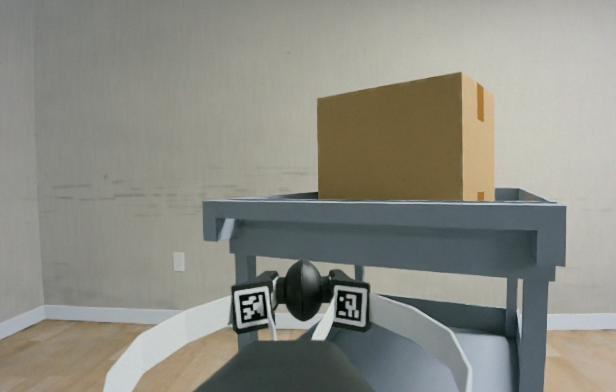

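{"method": "move", "body": {
  "r2": {"base":{"strafe_m":-0.22},"joints":{"lift_m":0.705}},
  "blocking": false
}}

{"method": "wait", "body": {
  "seconds": 3
}}

{"method": "move", "body": {
  "r2": {"base":{"translate_m":0.33},"pace":"slow"},
  "blocking": false
}}

{"method": "wait", "body": {
  "seconds": 5,
  "cameras": ["r2_head_camera","r2_wrist_camera"]
}}

Scene clock: 821.07 s.
move: r2 moving
r1: as last shown
r1.lidar_m: 5.20 0.26 0.25 - 0.25 0.29 1.81 1.08 0.98 2.65 2.80 3.97
r1.motor_effort: lift_m=+19(20) arm_m=+4(4) wheel_0=-5(6) wheel_1=+6(6) wheel_2=+0(0)
r1.servo_current: wrist_yaw_rad=33(59) wrist_pitch_rad=46(46) wrist_roll_rad=52(52) gripper_m=46(46)
r1.contact_limits: strafe_m 0.7
r1.wrist_depth_mm: - 134 244 - - 287 190 / - 117 134 - - 270 193 / - 121 152 - - 273 195 / 108 135 196 - - 278 196 / 211 1138 - - 634 279 197 / 227 1098 194 1205 188 282 197 / 224 750 750 798 473 224 198
r2.base_odometry: x=-4.820 y=-1.649 heading=-2.852
r2.turned_by_wheels: +0.000
r2.turned_by_imu: +0.000
r2.base_tilt: forward=-0.7 right=+0.1
r2.lidar_m: 0.64 2.55 1.99 1.29 0.55 0.38 0.46 1.09 1.00 2.14 2.96 0.62
r2.base_status: strafe_m moving
r2.joint_positions: lift_m=+0.694 arm_m=+0.000 wrist_yaw_rad=-0.002 wrist_pitch_rad=+0.005 wrist_roll_rad=-0.002 gripper_m=-0.029
r2.joint_status: lift_m moving
r2.measured_speeds: translate_m=+0.000 strafe_m=-0.140 rotate_rad=+0.001 lift_m=+0.086 arm_m=+0.000 wrist_yaw_rad=+0.000 wrist_pitch_rad=+0.000 wrist_roll_rad=+0.000
r2.motor_effort: lift_m=+23(23) arm_m=+6(7) wheel_0=+10(12) wheel_1=-10(11) wheel_2=+1(6)
r2.servo_current: wrist_yaw_rad=39(59) wrist_pitch_rad=46(46) wrist_roll_rad=39(59) gripper_m=85(85)
r2.hand_pose: x=+0.4590 y=-0.0880 z=+0.8703 quat_wxyz=(+1.000, -0.001, +0.003, -0.001) (m; r2's base frame)
r2.wrist_depth_mm: - - - - - - - / - - - - - - - / - - - 820 676 - - / - - - 820 683 723 - / - - 591 462 439 384 - / - - 185 199 171 415 - / 1921 1756 1756 - - - 1808

Scene clock: 822.60 s.
earlier move: r2 done
r1.base_odometry: x=-1.957 y=-0.092 heading=-2.331
r1.turned_by_wheels: +0.000
r1.turned_by_imu: +0.000
r1.base_tilt: forward=-1.6 right=+1.3
r1.lidar_m: 5.21 0.25 0.25 - 0.25 0.27 1.10 1.00 0.98 2.66 2.81 3.96
r1.base_status: not commanded
r1.joint_positions: lift_m=+0.124 arm_m=+0.000 wrist_yaw_rad=+3.196 wrist_pitch_rad=+0.002 wrist_roll_rad=+0.000 gripper_m=+0.056
r1.joint_status: not commanded
r1.measured_speeds: all 0
r1.motor_effort: lift_m=+20(20) arm_m=+4(4) wheel_0=-5(6) wheel_1=+6(6) wheel_2=+0(0)
r1.servo_current: wrist_yaw_rad=52(65) wrist_pitch_rad=46(46) wrist_roll_rad=46(65) gripper_m=33(46)
r1.contact_limits: strafe_m 0.7
r1.hand_pose: x=-0.1218 y=+0.0716 z=+0.3019 quat_wxyz=(-0.027, -0.001, +0.000, +1.000) (m; r1's base frame)
r1.wrist_depth_mm: - 134 244 - - 289 190 / - 117 134 - - 270 193 / - 121 152 - - 273 194 / 108 135 197 - - 277 196 / 211 1078 1229 - 640 279 197 / 228 1078 193 1182 188 282 198 / 224 759 741 798 477 224 198
r2.base_odometry: x=-4.872 y=-1.473 heading=-2.852
r2.turned_by_wheels: +0.000
r2.turned_by_imu: +0.000
r2.base_tilt: forward=-0.7 right=+0.1
r2.lidar_m: 0.60 0.76 2.18 1.33 0.56 0.49 1.11 0.95 0.85 2.20 2.77 0.82
r2.base_status: done
r2.joint_positions: lift_m=+0.705 arm_m=+0.000 wrist_yaw_rad=-0.002 wrist_pitch_rad=+0.005 wrist_roll_rad=-0.002 gripper_m=-0.029
r2.joint_status: all done
r2.measured_speeds: all 0
r2.motor_effort: lift_m=+21(23) arm_m=+6(7) wheel_0=+2(13) wheel_1=-3(12) wheel_2=+0(6)
r2.servo_current: wrist_yaw_rad=46(59) wrist_pitch_rad=46(59) wrist_roll_rad=46(59) gripper_m=78(85)
r2.hand_pose: x=+0.4590 y=-0.0880 z=+0.8814 quat_wxyz=(+1.000, -0.001, +0.003, -0.001) (m; r2's base frame)
r2.wrist_depth_mm: - - - - - - - / - - - - - - - / - - 820 661 - - - / - - 831 661 759 - - / - 544 459 382 544 - - / - - 184 200 179 - - / 1983 1756 - - - - 1863
wait: 1.53 of 3 s (r2 has come to rest)

Scene clock: 823.10 s.
move: r2 moving
r1: as last shown
r1.base_tilt: forward=-1.6 right=+1.2
r1.lidar_m: 5.22 0.26 0.25 - 0.25 0.28 1.08 1.03 1.00 2.66 2.83 4.00
r1.motor_effort: lift_m=+19(20) arm_m=+4(4) wheel_0=-5(6) wheel_1=+6(6) wheel_2=+0(0)
r1.servo_current: wrist_yaw_rad=52(72) wrist_pitch_rad=46(46) wrist_roll_rad=39(52) gripper_m=46(46)
r1.contact_limits: strafe_m 0.7
r1.wrist_depth_mm: - 134 244 - - 286 190 / - 117 134 - - 270 193 / - 121 151 - - 274 195 / 108 135 196 - - 277 196 / 211 1098 1255 - 640 279 198 / 227 1098 194 1205 187 281 198 / 224 750 750 788 477 224 198
r2.base_odometry: x=-4.884 y=-1.476 heading=-2.851
r2.turned_by_wheels: +0.000
r2.turned_by_imu: +0.001
r2.base_tilt: forward=-0.7 right=+0.1
r2.lidar_m: 0.59 0.75 2.18 1.34 0.57 0.48 1.11 0.95 0.86 2.27 2.77 0.80
r2.base_status: translate_m moving
r2.joint_positions: lift_m=+0.705 arm_m=+0.000 wrist_yaw_rad=-0.002 wrist_pitch_rad=+0.005 wrist_roll_rad=-0.002 gripper_m=-0.029
r2.joint_status: not commanded
r2.measured_speeds: translate_m=+0.049 strafe_m=+0.000 rotate_rad=+0.003 lift_m=+0.000 arm_m=+0.000 wrist_yaw_rad=+0.000 wrist_pitch_rad=+0.000 wrist_roll_rad=+0.000
r2.motor_effort: lift_m=+21(21) arm_m=+6(6) wheel_0=+4(8) wheel_1=+6(7) wheel_2=-9(10)
r2.servo_current: wrist_yaw_rad=52(52) wrist_pitch_rad=46(52) wrist_roll_rad=46(52) gripper_m=78(78)
r2.hand_pose: x=+0.4590 y=-0.0880 z=+0.8814 quat_wxyz=(+1.000, -0.001, +0.003, -0.001) (m; r2's base frame)
r2.wrist_depth_mm: - - - - - - - / - - - - - - - / - - 798 654 788 - - / - - 809 654 788 - - / - 517 455 382 521 - - / - - 183 199 171 - - / 1921 1756 - - - - 1863

Scene clock: 827.17 s.
earlier move: r2 done
r1.base_odometry: x=-1.957 y=-0.092 heading=-2.331
r1.turned_by_wheels: +0.000
r1.turned_by_imu: +0.000
r1.base_tilt: forward=-1.6 right=+1.2
r1.lidar_m: 5.22 0.29 0.25 - 0.25 0.28 1.32 1.31 0.97 2.67 2.82 3.97
r1.base_status: not commanded
r1.joint_positions: lift_m=+0.124 arm_m=+0.000 wrist_yaw_rad=+3.196 wrist_pitch_rad=+0.002 wrist_roll_rad=+0.000 gripper_m=+0.056
r1.joint_status: not commanded
r1.measured_speeds: all 0
r1.motor_effort: lift_m=+19(20) arm_m=+4(4) wheel_0=-5(6) wheel_1=+6(6) wheel_2=+0(0)
r1.servo_current: wrist_yaw_rad=52(72) wrist_pitch_rad=33(52) wrist_roll_rad=59(72) gripper_m=39(52)
r1.contact_limits: strafe_m 0.7
r1.hand_pose: x=-0.1218 y=+0.0716 z=+0.3019 quat_wxyz=(-0.027, -0.001, +0.000, +1.000) (m; r1's base frame)
r1.wrist_depth_mm: - 133 243 - - 287 191 / - 117 134 - - 271 193 / - 121 152 - - 274 195 / 108 135 196 - - 278 197 / 211 1397 1499 - 627 281 197 / 227 1229 192 1160 188 279 198 / 224 750 759 798 477 225 198
r2.base_odometry: x=-5.188 y=-1.567 heading=-2.852
r2.turned_by_wheels: +0.000
r2.turned_by_imu: +0.001
r2.base_tilt: forward=-0.7 right=+0.1
r2.lidar_m: 0.36 0.42 2.15 2.11 1.02 0.76 1.32 1.07 1.13 2.63 2.75 0.36
r2.base_status: done
r2.joint_positions: lift_m=+0.705 arm_m=+0.000 wrist_yaw_rad=-0.006 wrist_pitch_rad=+0.001 wrist_roll_rad=-0.002 gripper_m=-0.029
r2.joint_status: not commanded
r2.measured_speeds: all 0
r2.motor_effort: lift_m=+18(21) arm_m=+6(7) wheel_0=+4(11) wheel_1=+6(8) wheel_2=-11(16)
r2.servo_current: wrist_yaw_rad=46(59) wrist_pitch_rad=46(52) wrist_roll_rad=46(59) gripper_m=72(85)
r2.hand_pose: x=+0.4586 y=-0.0891 z=+0.8828 quat_wxyz=(+1.000, -0.001, +0.001, -0.003) (m; r2's base frame)
r2.wrist_depth_mm: - - - - - - - / - - 418 357 421 - - / - 508 430 357 424 - - / - 508 433 359 421 - - / 430 512 436 355 427 - - / 404 488 186 199 171 - - / 199 181 163 - - - -
wait: 4.07 of 5 s (r2 has come to rest)
pictures: r2_head_camera, r2_wrist_camera
Images, in order (width x height): r2_head_camera 420x560, r2_wrist_camera 616x392.

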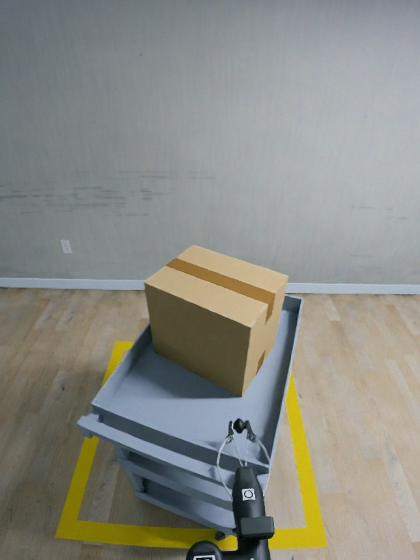

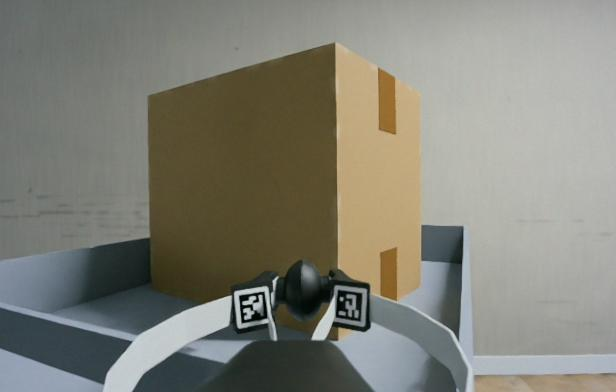

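{"method": "move", "body": {
  "r2": {"joints":{"lift_m":0.77}},
  "blocking": false
}}

{"method": "wait", "body": {
  "seconds": 2
}}

{"method": "move", "body": {
  "r2": {"base":{"translate_m":-0.33}},
  "blocking": false
}}

{"method": "wait", "body": {
  "seconds": 4
}}

{"method": "move", "body": {
  "r2": {"joints":{"lift_m":0.655}},
  "blocking": false
}}

{"method": "wait", "body": {
  "seconds": 3,
  "cameras": ["r2_head_camera","r2_wrist_camera"]
}}

Scene clock: 834.60 s.
move: r2 moving
r1: as last shown
r1.base_tilt: forward=-1.6 right=+1.3
r1.lidar_m: 5.22 0.28 0.25 - 0.25 0.29 1.34 1.30 0.99 2.66 2.79 3.99
r1.servo_current: wrist_yaw_rad=33(59) wrist_pitch_rad=39(46) wrist_roll_rad=39(52) gripper_m=39(46)
r1.contact_limits: strafe_m 0.7
r1.wrist_depth_mm: - 134 244 - - 287 191 / - 117 134 - - 271 193 / - 121 152 - - 274 195 / 108 135 196 - - 276 196 / 211 1430 1464 - 634 279 197 / 227 1205 192 1160 188 279 198 / 224 759 750 798 480 224 198
r2.base_odometry: x=-5.188 y=-1.567 heading=-2.851
r2.turned_by_wheels: +0.000
r2.turned_by_imu: +0.001
r2.base_tilt: forward=-0.7 right=+0.1
r2.lidar_m: 0.33 0.41 2.14 2.10 1.00 0.78 1.35 1.04 1.14 2.62 2.76 0.33
r2.base_status: not commanded
r2.joint_positions: lift_m=+0.742 arm_m=+0.000 wrist_yaw_rad=-0.003 wrist_pitch_rad=+0.001 wrist_roll_rad=-0.002 gripper_m=-0.029
r2.joint_status: lift_m moving
r2.measured_speeds: translate_m=+0.000 strafe_m=+0.000 rotate_rad=+0.000 lift_m=+0.135 arm_m=+0.000 wrist_yaw_rad=+0.000 wrist_pitch_rad=+0.000 wrist_roll_rad=+0.000
r2.motor_effort: lift_m=+22(23) arm_m=+6(7) wheel_0=+4(5) wheel_1=+4(6) wheel_2=-4(11)
r2.servo_current: wrist_yaw_rad=46(65) wrist_pitch_rad=39(46) wrist_roll_rad=59(59) gripper_m=72(78)
r2.hand_pose: x=+0.4589 y=-0.0883 z=+0.9202 quat_wxyz=(+1.000, -0.001, +0.001, -0.001) (m; r2's base frame)
r2.wrist_depth_mm: - - - - - - - / - - 418 355 397 - - / - 504 430 357 424 - - / - 512 439 359 430 - - / - 508 439 355 424 - - / 407 504 186 200 178 - - / 222 - - - - - -

Scene clock: 835.30 s.
earlier move: r2 done
r1.base_odometry: x=-1.957 y=-0.092 heading=-2.331
r1.turned_by_wheels: +0.000
r1.turned_by_imu: +0.000
r1.base_tilt: forward=-1.6 right=+1.3
r1.lidar_m: 5.21 0.29 0.25 - 0.25 0.27 1.36 1.33 0.99 2.68 2.84 3.98
r1.base_status: not commanded
r1.joint_positions: lift_m=+0.124 arm_m=+0.000 wrist_yaw_rad=+3.196 wrist_pitch_rad=+0.002 wrist_roll_rad=+0.000 gripper_m=+0.056
r1.joint_status: not commanded
r1.measured_speeds: all 0
r1.motor_effort: lift_m=+19(20) arm_m=+4(4) wheel_0=-6(6) wheel_1=+5(6) wheel_2=+0(0)
r1.servo_current: wrist_yaw_rad=33(59) wrist_pitch_rad=39(46) wrist_roll_rad=33(59) gripper_m=33(46)
r1.contact_limits: strafe_m 0.7
r1.hand_pose: x=-0.1218 y=+0.0716 z=+0.3019 quat_wxyz=(-0.027, -0.001, +0.000, +1.000) (m; r1's base frame)
r1.wrist_depth_mm: - 134 245 - - 289 191 / - 117 134 - - 270 193 / - 121 152 - - 273 195 / 108 135 196 - - 276 196 / 211 1430 1430 - 634 281 197 / 228 1205 191 1182 188 279 197 / 224 759 750 778 480 225 198
r2.base_odometry: x=-5.188 y=-1.567 heading=-2.851
r2.turned_by_wheels: +0.000
r2.turned_by_imu: +0.000
r2.base_tilt: forward=-0.6 right=+0.1
r2.lidar_m: 0.31 0.40 2.15 2.07 1.01 0.77 1.34 1.06 1.13 2.62 2.77 0.33
r2.base_status: not commanded
r2.joint_positions: lift_m=+0.770 arm_m=+0.000 wrist_yaw_rad=-0.003 wrist_pitch_rad=+0.001 wrist_roll_rad=-0.002 gripper_m=-0.029
r2.joint_status: all done
r2.measured_speeds: all 0
r2.motor_effort: lift_m=+21(24) arm_m=+6(7) wheel_0=+4(5) wheel_1=+4(6) wheel_2=-5(11)
r2.servo_current: wrist_yaw_rad=52(65) wrist_pitch_rad=33(46) wrist_roll_rad=46(59) gripper_m=78(85)
r2.hand_pose: x=+0.4589 y=-0.0883 z=+0.9476 quat_wxyz=(+1.000, -0.001, +0.001, -0.001) (m; r2's base frame)
r2.wrist_depth_mm: - - - - - - - / - - - - - - - / - - 433 357 399 - - / - 512 436 362 427 - - / - 521 439 353 430 - - / 449 504 185 200 179 - - / 410 - - - - - -
wait: 0.70 of 2 s (r2 has come to rest)

Scene clock: 835.80 s.
move: r2 moving
r1: as last shown
r1.lidar_m: 5.22 0.29 0.25 - 0.25 0.29 1.30 1.30 0.97 2.67 2.80 4.01
r1.motor_effort: lift_m=+19(20) arm_m=+4(4) wheel_0=-6(6) wheel_1=+6(6) wheel_2=+0(0)
r1.servo_current: wrist_yaw_rad=39(52) wrist_pitch_rad=46(46) wrist_roll_rad=46(52) gripper_m=46(46)
r1.contact_limits: strafe_m 0.7
r1.wrist_depth_mm: - 134 242 - - 287 190 / - 117 134 - - 271 193 / - 121 151 - - 274 195 / 108 135 196 - - 277 197 / 211 1397 1430 - 634 279 197 / 226 1205 194 1160 187 281 197 / 224 759 750 798 477 224 198
r2.base_odometry: x=-5.159 y=-1.559 heading=-2.851
r2.turned_by_wheels: +0.000
r2.turned_by_imu: +0.000
r2.base_tilt: forward=-0.6 right=+0.1
r2.lidar_m: 0.36 0.45 2.14 2.08 0.97 0.74 1.32 1.05 1.08 2.63 2.79 0.33
r2.base_status: translate_m moving
r2.joint_positions: lift_m=+0.770 arm_m=+0.000 wrist_yaw_rad=-0.003 wrist_pitch_rad=+0.001 wrist_roll_rad=-0.002 gripper_m=-0.029
r2.joint_status: not commanded
r2.measured_speeds: translate_m=-0.121 strafe_m=+0.000 rotate_rad=+0.004 lift_m=+0.000 arm_m=+0.000 wrist_yaw_rad=+0.000 wrist_pitch_rad=+0.000 wrist_roll_rad=+0.000
r2.motor_effort: lift_m=+21(21) arm_m=+6(7) wheel_0=-5(11) wheel_1=-8(8) wheel_2=+11(12)
r2.servo_current: wrist_yaw_rad=46(52) wrist_pitch_rad=39(46) wrist_roll_rad=46(52) gripper_m=78(78)
r2.hand_pose: x=+0.4589 y=-0.0883 z=+0.9476 quat_wxyz=(+1.000, -0.001, +0.001, -0.001) (m; r2's base frame)
r2.wrist_depth_mm: - - - - - - - / - - - - - - - / - - 469 382 427 - - / - - 473 389 455 - - / - - 480 382 459 - - / 459 517 185 200 179 - - / 418 - - - - - -

Scene clock: 837.90 s.
earlier move: r2 done
r1.base_odometry: x=-1.957 y=-0.092 heading=-2.331
r1.turned_by_wheels: +0.000
r1.turned_by_imu: +0.000
r1.base_tilt: forward=-1.6 right=+1.2
r1.lidar_m: 5.21 0.26 0.25 - 0.25 0.29 1.12 1.01 0.99 2.66 2.80 4.01
r1.base_status: not commanded
r1.joint_positions: lift_m=+0.124 arm_m=+0.000 wrist_yaw_rad=+3.196 wrist_pitch_rad=+0.002 wrist_roll_rad=+0.000 gripper_m=+0.056
r1.joint_status: not commanded
r1.measured_speeds: all 0
r1.motor_effort: lift_m=+19(20) arm_m=+4(4) wheel_0=-4(6) wheel_1=+6(6) wheel_2=+0(0)
r1.servo_current: wrist_yaw_rad=39(72) wrist_pitch_rad=46(52) wrist_roll_rad=33(59) gripper_m=39(46)
r1.contact_limits: strafe_m 0.7
r1.hand_pose: x=-0.1218 y=+0.0716 z=+0.3019 quat_wxyz=(-0.027, -0.001, +0.000, +1.000) (m; r1's base frame)
r1.wrist_depth_mm: - 134 243 - - 287 190 / - 117 134 - - 271 193 / - 121 151 - - 273 195 / 108 135 196 - - 277 196 / 211 1078 1661 - 634 278 198 / 227 1060 194 1205 187 279 197 / 224 759 750 788 473 224 198
r2.base_odometry: x=-4.872 y=-1.473 heading=-2.851
r2.turned_by_wheels: +0.000
r2.turned_by_imu: +0.000
r2.base_tilt: forward=-0.7 right=+0.1
r2.lidar_m: 0.62 0.77 2.17 1.33 0.56 0.47 1.09 0.93 0.82 2.20 2.79 0.95
r2.base_status: done
r2.joint_positions: lift_m=+0.770 arm_m=+0.000 wrist_yaw_rad=-0.003 wrist_pitch_rad=+0.001 wrist_roll_rad=-0.002 gripper_m=-0.029
r2.joint_status: not commanded
r2.measured_speeds: all 0
r2.motor_effort: lift_m=+21(21) arm_m=+6(7) wheel_0=-3(11) wheel_1=-4(9) wheel_2=+3(13)
r2.servo_current: wrist_yaw_rad=52(59) wrist_pitch_rad=46(52) wrist_roll_rad=33(59) gripper_m=72(85)
r2.hand_pose: x=+0.4589 y=-0.0882 z=+0.9476 quat_wxyz=(+1.000, -0.001, +0.001, -0.001) (m; r2's base frame)
r2.wrist_depth_mm: - - - - - - - / - - - - - - - / - - - - - - - / - - 831 699 - - - / - - 820 699 842 - - / - 585 185 199 179 - - / - 1921 - - - - -
wait: 2.10 of 4 s (r2 has come to rest)

Scene clock: 838.40 s.
move: r2 moving
r1: as last shown
r1.base_tilt: forward=-1.6 right=+1.3
r1.lidar_m: 5.22 0.26 0.25 - 0.25 0.26 1.08 1.00 0.98 2.68 2.83 3.98
r1.motor_effort: lift_m=+19(20) arm_m=+4(4) wheel_0=-6(6) wheel_1=+6(6) wheel_2=+0(0)
r1.servo_current: wrist_yaw_rad=52(72) wrist_pitch_rad=33(46) wrist_roll_rad=59(65) gripper_m=39(46)
r1.contact_limits: strafe_m 0.7
r1.wrist_depth_mm: - 134 243 - - 286 190 / - 117 134 - - 270 192 / - 121 152 - - 274 195 / 108 135 196 - - 276 196 / 211 1078 1708 - 634 278 198 / 228 1078 195 1182 188 281 198 / 224 750 750 798 480 225 198
r2.base_odometry: x=-4.872 y=-1.473 heading=-2.851
r2.turned_by_wheels: +0.000
r2.turned_by_imu: +0.000
r2.base_tilt: forward=-0.7 right=+0.0
r2.lidar_m: 0.63 0.78 2.18 1.34 0.57 0.48 1.06 0.95 0.86 2.21 2.75 0.96
r2.base_status: not commanded
r2.joint_positions: lift_m=+0.732 arm_m=+0.000 wrist_yaw_rad=-0.003 wrist_pitch_rad=+0.001 wrist_roll_rad=-0.002 gripper_m=-0.029
r2.joint_status: lift_m moving
r2.measured_speeds: translate_m=+0.000 strafe_m=+0.000 rotate_rad=+0.000 lift_m=-0.146 arm_m=+0.000 wrist_yaw_rad=+0.000 wrist_pitch_rad=+0.000 wrist_roll_rad=+0.000
r2.motor_effort: lift_m=+13(19) arm_m=+6(6) wheel_0=-3(3) wheel_1=-4(4) wheel_2=+3(3)
r2.servo_current: wrist_yaw_rad=52(52) wrist_pitch_rad=39(46) wrist_roll_rad=39(59) gripper_m=78(78)
r2.hand_pose: x=+0.4589 y=-0.0882 z=+0.9102 quat_wxyz=(+1.000, -0.001, +0.001, -0.001) (m; r2's base frame)
r2.wrist_depth_mm: - - - - - - - / - - - - - - - / - - - 699 - - - / - - 842 707 - - - / - 597 564 699 778 - - / - - 185 198 179 - - / - 1863 - - - - 1921

Scene clock: 839.43 s.
earlier move: r2 done
r1.base_odometry: x=-1.957 y=-0.092 heading=-2.331
r1.turned_by_wheels: +0.000
r1.turned_by_imu: +0.000
r1.base_tilt: forward=-1.6 right=+1.2
r1.lidar_m: 5.21 0.28 0.25 - 0.25 0.29 1.09 1.01 0.98 2.67 2.82 4.00
r1.base_status: not commanded
r1.joint_positions: lift_m=+0.124 arm_m=+0.000 wrist_yaw_rad=+3.196 wrist_pitch_rad=+0.002 wrist_roll_rad=+0.000 gripper_m=+0.056
r1.joint_status: not commanded
r1.measured_speeds: all 0
r1.motor_effort: lift_m=+20(20) arm_m=+4(4) wheel_0=-5(6) wheel_1=+6(6) wheel_2=+0(0)
r1.servo_current: wrist_yaw_rad=39(72) wrist_pitch_rad=39(46) wrist_roll_rad=39(65) gripper_m=46(46)
r1.contact_limits: strafe_m 0.7
r1.hand_pose: x=-0.1218 y=+0.0716 z=+0.3019 quat_wxyz=(-0.027, -0.001, +0.000, +1.000) (m; r1's base frame)
r1.wrist_depth_mm: - 133 243 - - 289 190 / - 117 134 - - 271 193 / - 121 151 - - 273 195 / 108 135 196 - - 277 196 / 211 1078 1708 - 634 279 198 / 228 1078 193 1182 188 282 198 / 224 768 759 788 477 225 198
r2.base_odometry: x=-4.872 y=-1.473 heading=-2.851
r2.turned_by_wheels: +0.000
r2.turned_by_imu: +0.000
r2.base_tilt: forward=-0.7 right=+0.1
r2.lidar_m: 0.62 0.80 2.14 1.33 0.56 0.46 1.10 0.95 0.84 2.20 2.79 0.94
r2.base_status: not commanded
r2.joint_positions: lift_m=+0.655 arm_m=+0.000 wrist_yaw_rad=-0.003 wrist_pitch_rad=+0.001 wrist_roll_rad=-0.002 gripper_m=-0.029
r2.joint_status: all done
r2.measured_speeds: all 0
r2.motor_effort: lift_m=+14(19) arm_m=+6(7) wheel_0=-3(3) wheel_1=-4(4) wheel_2=+3(3)
r2.servo_current: wrist_yaw_rad=39(59) wrist_pitch_rad=39(46) wrist_roll_rad=39(59) gripper_m=72(78)
r2.hand_pose: x=+0.4589 y=-0.0882 z=+0.8332 quat_wxyz=(+1.000, -0.001, +0.001, -0.001) (m; r2's base frame)
r2.wrist_depth_mm: - - - - - - - / - - - 741 - - - / - - 831 699 - - - / - - 759 668 831 - - / - - 554 466 976 - - / - - 185 198 178 - - / 1863 1618 - - - - 1808
wait: 1.03 of 3 s (r2 has come to rest)
pictures: r2_head_camera, r2_wrist_camera
Images, in order (width x height): r2_head_camera 420x560, r2_wrist_camera 616x392.

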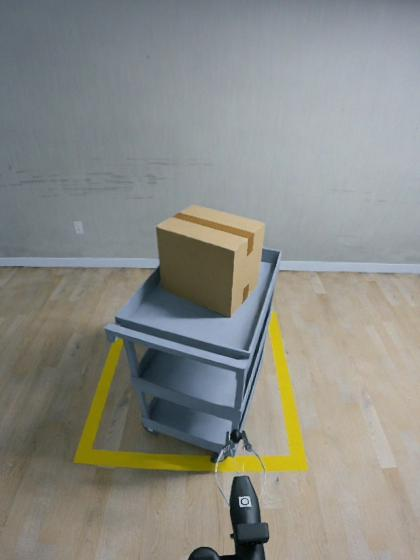

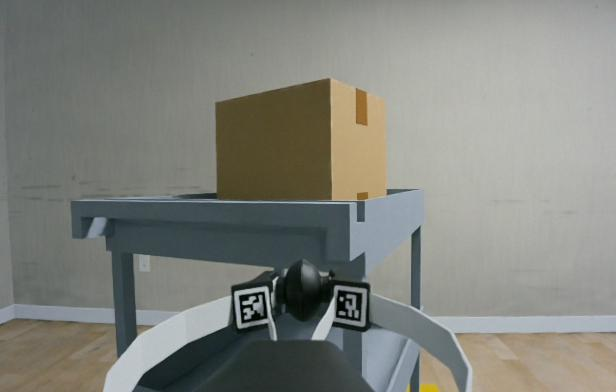

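{"method": "move", "body": {
  "r2": {"base":{"translate_m":0.3},"pace":"slow"},
  "blocking": false
}}

{"method": "wait", "body": {
  "seconds": 5,
  "cameras": ["r2_head_camera","r2_wrist_camera"]
}}

Scene clock: 844.77 s.
move: r2 moving
r1: as last shown
r1.base_tilt: forward=-1.6 right=+1.3
r1.lidar_m: 5.22 0.25 0.25 - 0.25 0.28 1.11 1.01 0.99 2.67 2.81 4.00
r1.motor_effort: lift_m=+19(20) arm_m=+4(4) wheel_0=-5(6) wheel_1=+6(6) wheel_2=+0(0)
r1.servo_current: wrist_yaw_rad=52(65) wrist_pitch_rad=46(46) wrist_roll_rad=52(72) gripper_m=39(52)
r1.contact_limits: strafe_m 0.7
r1.wrist_depth_mm: - 134 243 - - 287 190 / - 117 133 - - 270 193 / - 121 152 - - 274 195 / 108 135 196 - - 277 196 / 211 1060 1308 - 634 279 198 / 227 1098 194 1205 188 281 198 / 224 750 750 798 480 225 198
r2.base_odometry: x=-4.884 y=-1.476 heading=-2.851
r2.turned_by_wheels: +0.000
r2.turned_by_imu: +0.001
r2.base_tilt: forward=-0.7 right=+0.1
r2.lidar_m: 0.60 0.77 2.16 1.34 0.58 0.50 1.11 0.94 0.86 2.28 2.78 0.90
r2.base_status: translate_m moving
r2.joint_positions: lift_m=+0.655 arm_m=+0.000 wrist_yaw_rad=-0.003 wrist_pitch_rad=+0.001 wrist_roll_rad=-0.002 gripper_m=-0.029
r2.joint_status: not commanded
r2.measured_speeds: translate_m=+0.049 strafe_m=+0.000 rotate_rad=+0.003 lift_m=+0.000 arm_m=+0.000 wrist_yaw_rad=+0.000 wrist_pitch_rad=+0.000 wrist_roll_rad=+0.000
r2.motor_effort: lift_m=+14(14) arm_m=+7(7) wheel_0=+3(6) wheel_1=+6(6) wheel_2=-10(10)
r2.servo_current: wrist_yaw_rad=39(52) wrist_pitch_rad=39(39) wrist_roll_rad=39(59) gripper_m=85(85)
r2.hand_pose: x=+0.4589 y=-0.0882 z=+0.8332 quat_wxyz=(+1.000, -0.001, +0.001, -0.001) (m; r2's base frame)
r2.wrist_depth_mm: - - - - - - - / - - - 732 - - - / - - 820 691 - - - / - - 750 661 809 - - / - - 535 452 960 - - / - - 185 199 179 - - / 1808 1661 - - - - 1756

Scene clock: 848.57 s.
earlier move: r2 done
r1.base_odometry: x=-1.957 y=-0.092 heading=-2.331
r1.turned_by_wheels: +0.000
r1.turned_by_imu: +0.000
r1.base_tilt: forward=-1.6 right=+1.2
r1.lidar_m: 5.23 0.27 0.25 - 0.25 0.27 1.34 1.29 0.97 2.67 2.83 3.97
r1.base_status: not commanded
r1.joint_positions: lift_m=+0.124 arm_m=+0.000 wrist_yaw_rad=+3.196 wrist_pitch_rad=+0.002 wrist_roll_rad=+0.000 gripper_m=+0.056
r1.joint_status: not commanded
r1.measured_speeds: all 0
r1.motor_effort: lift_m=+19(20) arm_m=+4(4) wheel_0=-5(6) wheel_1=+5(6) wheel_2=+0(0)
r1.servo_current: wrist_yaw_rad=52(78) wrist_pitch_rad=39(52) wrist_roll_rad=52(72) gripper_m=39(52)
r1.contact_limits: strafe_m 0.7
r1.hand_pose: x=-0.1218 y=+0.0716 z=+0.3019 quat_wxyz=(-0.027, -0.001, +0.000, +1.000) (m; r1's base frame)
r1.wrist_depth_mm: - 134 244 - - 287 190 / - 117 134 - - 272 192 / - 121 152 - - 274 195 / 108 135 195 - - 276 197 / 211 1397 1430 - 634 279 198 / 227 1205 194 1182 188 281 198 / 224 750 759 788 477 225 198
r2.base_odometry: x=-5.159 y=-1.559 heading=-2.851
r2.turned_by_wheels: +0.000
r2.turned_by_imu: +0.006
r2.base_tilt: forward=-0.7 right=+0.1
r2.lidar_m: 0.42 0.48 2.16 2.09 0.97 0.73 1.30 1.04 1.08 2.62 2.78 0.40
r2.base_status: done
r2.joint_positions: lift_m=+0.655 arm_m=+0.000 wrist_yaw_rad=-0.003 wrist_pitch_rad=+0.001 wrist_roll_rad=-0.002 gripper_m=-0.029
r2.joint_status: not commanded
r2.measured_speeds: all 0
r2.motor_effort: lift_m=+15(15) arm_m=+6(7) wheel_0=+4(10) wheel_1=+5(10) wheel_2=-8(18)
r2.servo_current: wrist_yaw_rad=46(65) wrist_pitch_rad=46(52) wrist_roll_rad=52(65) gripper_m=78(85)
r2.hand_pose: x=+0.4589 y=-0.0883 z=+0.8331 quat_wxyz=(+1.000, -0.001, +0.001, -0.001) (m; r2's base frame)
r2.wrist_depth_mm: - - - 442 415 - - / - - 512 452 418 - - / - - 525 455 421 - - / - 427 517 452 424 377 - / 219 200 183 170 159 150 - / 312 274 185 200 172 201 - / 340 1661 - - - - -
wait: 3.80 of 5 s (r2 has come to rest)
pictures: r2_head_camera, r2_wrist_camera
Images, in order (width x height): r2_head_camera 420x560, r2_wrist_camera 616x392.

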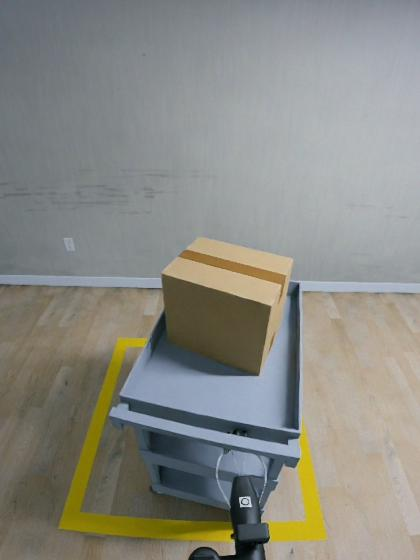

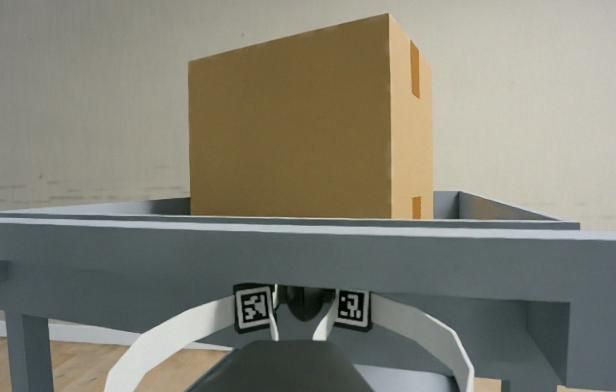

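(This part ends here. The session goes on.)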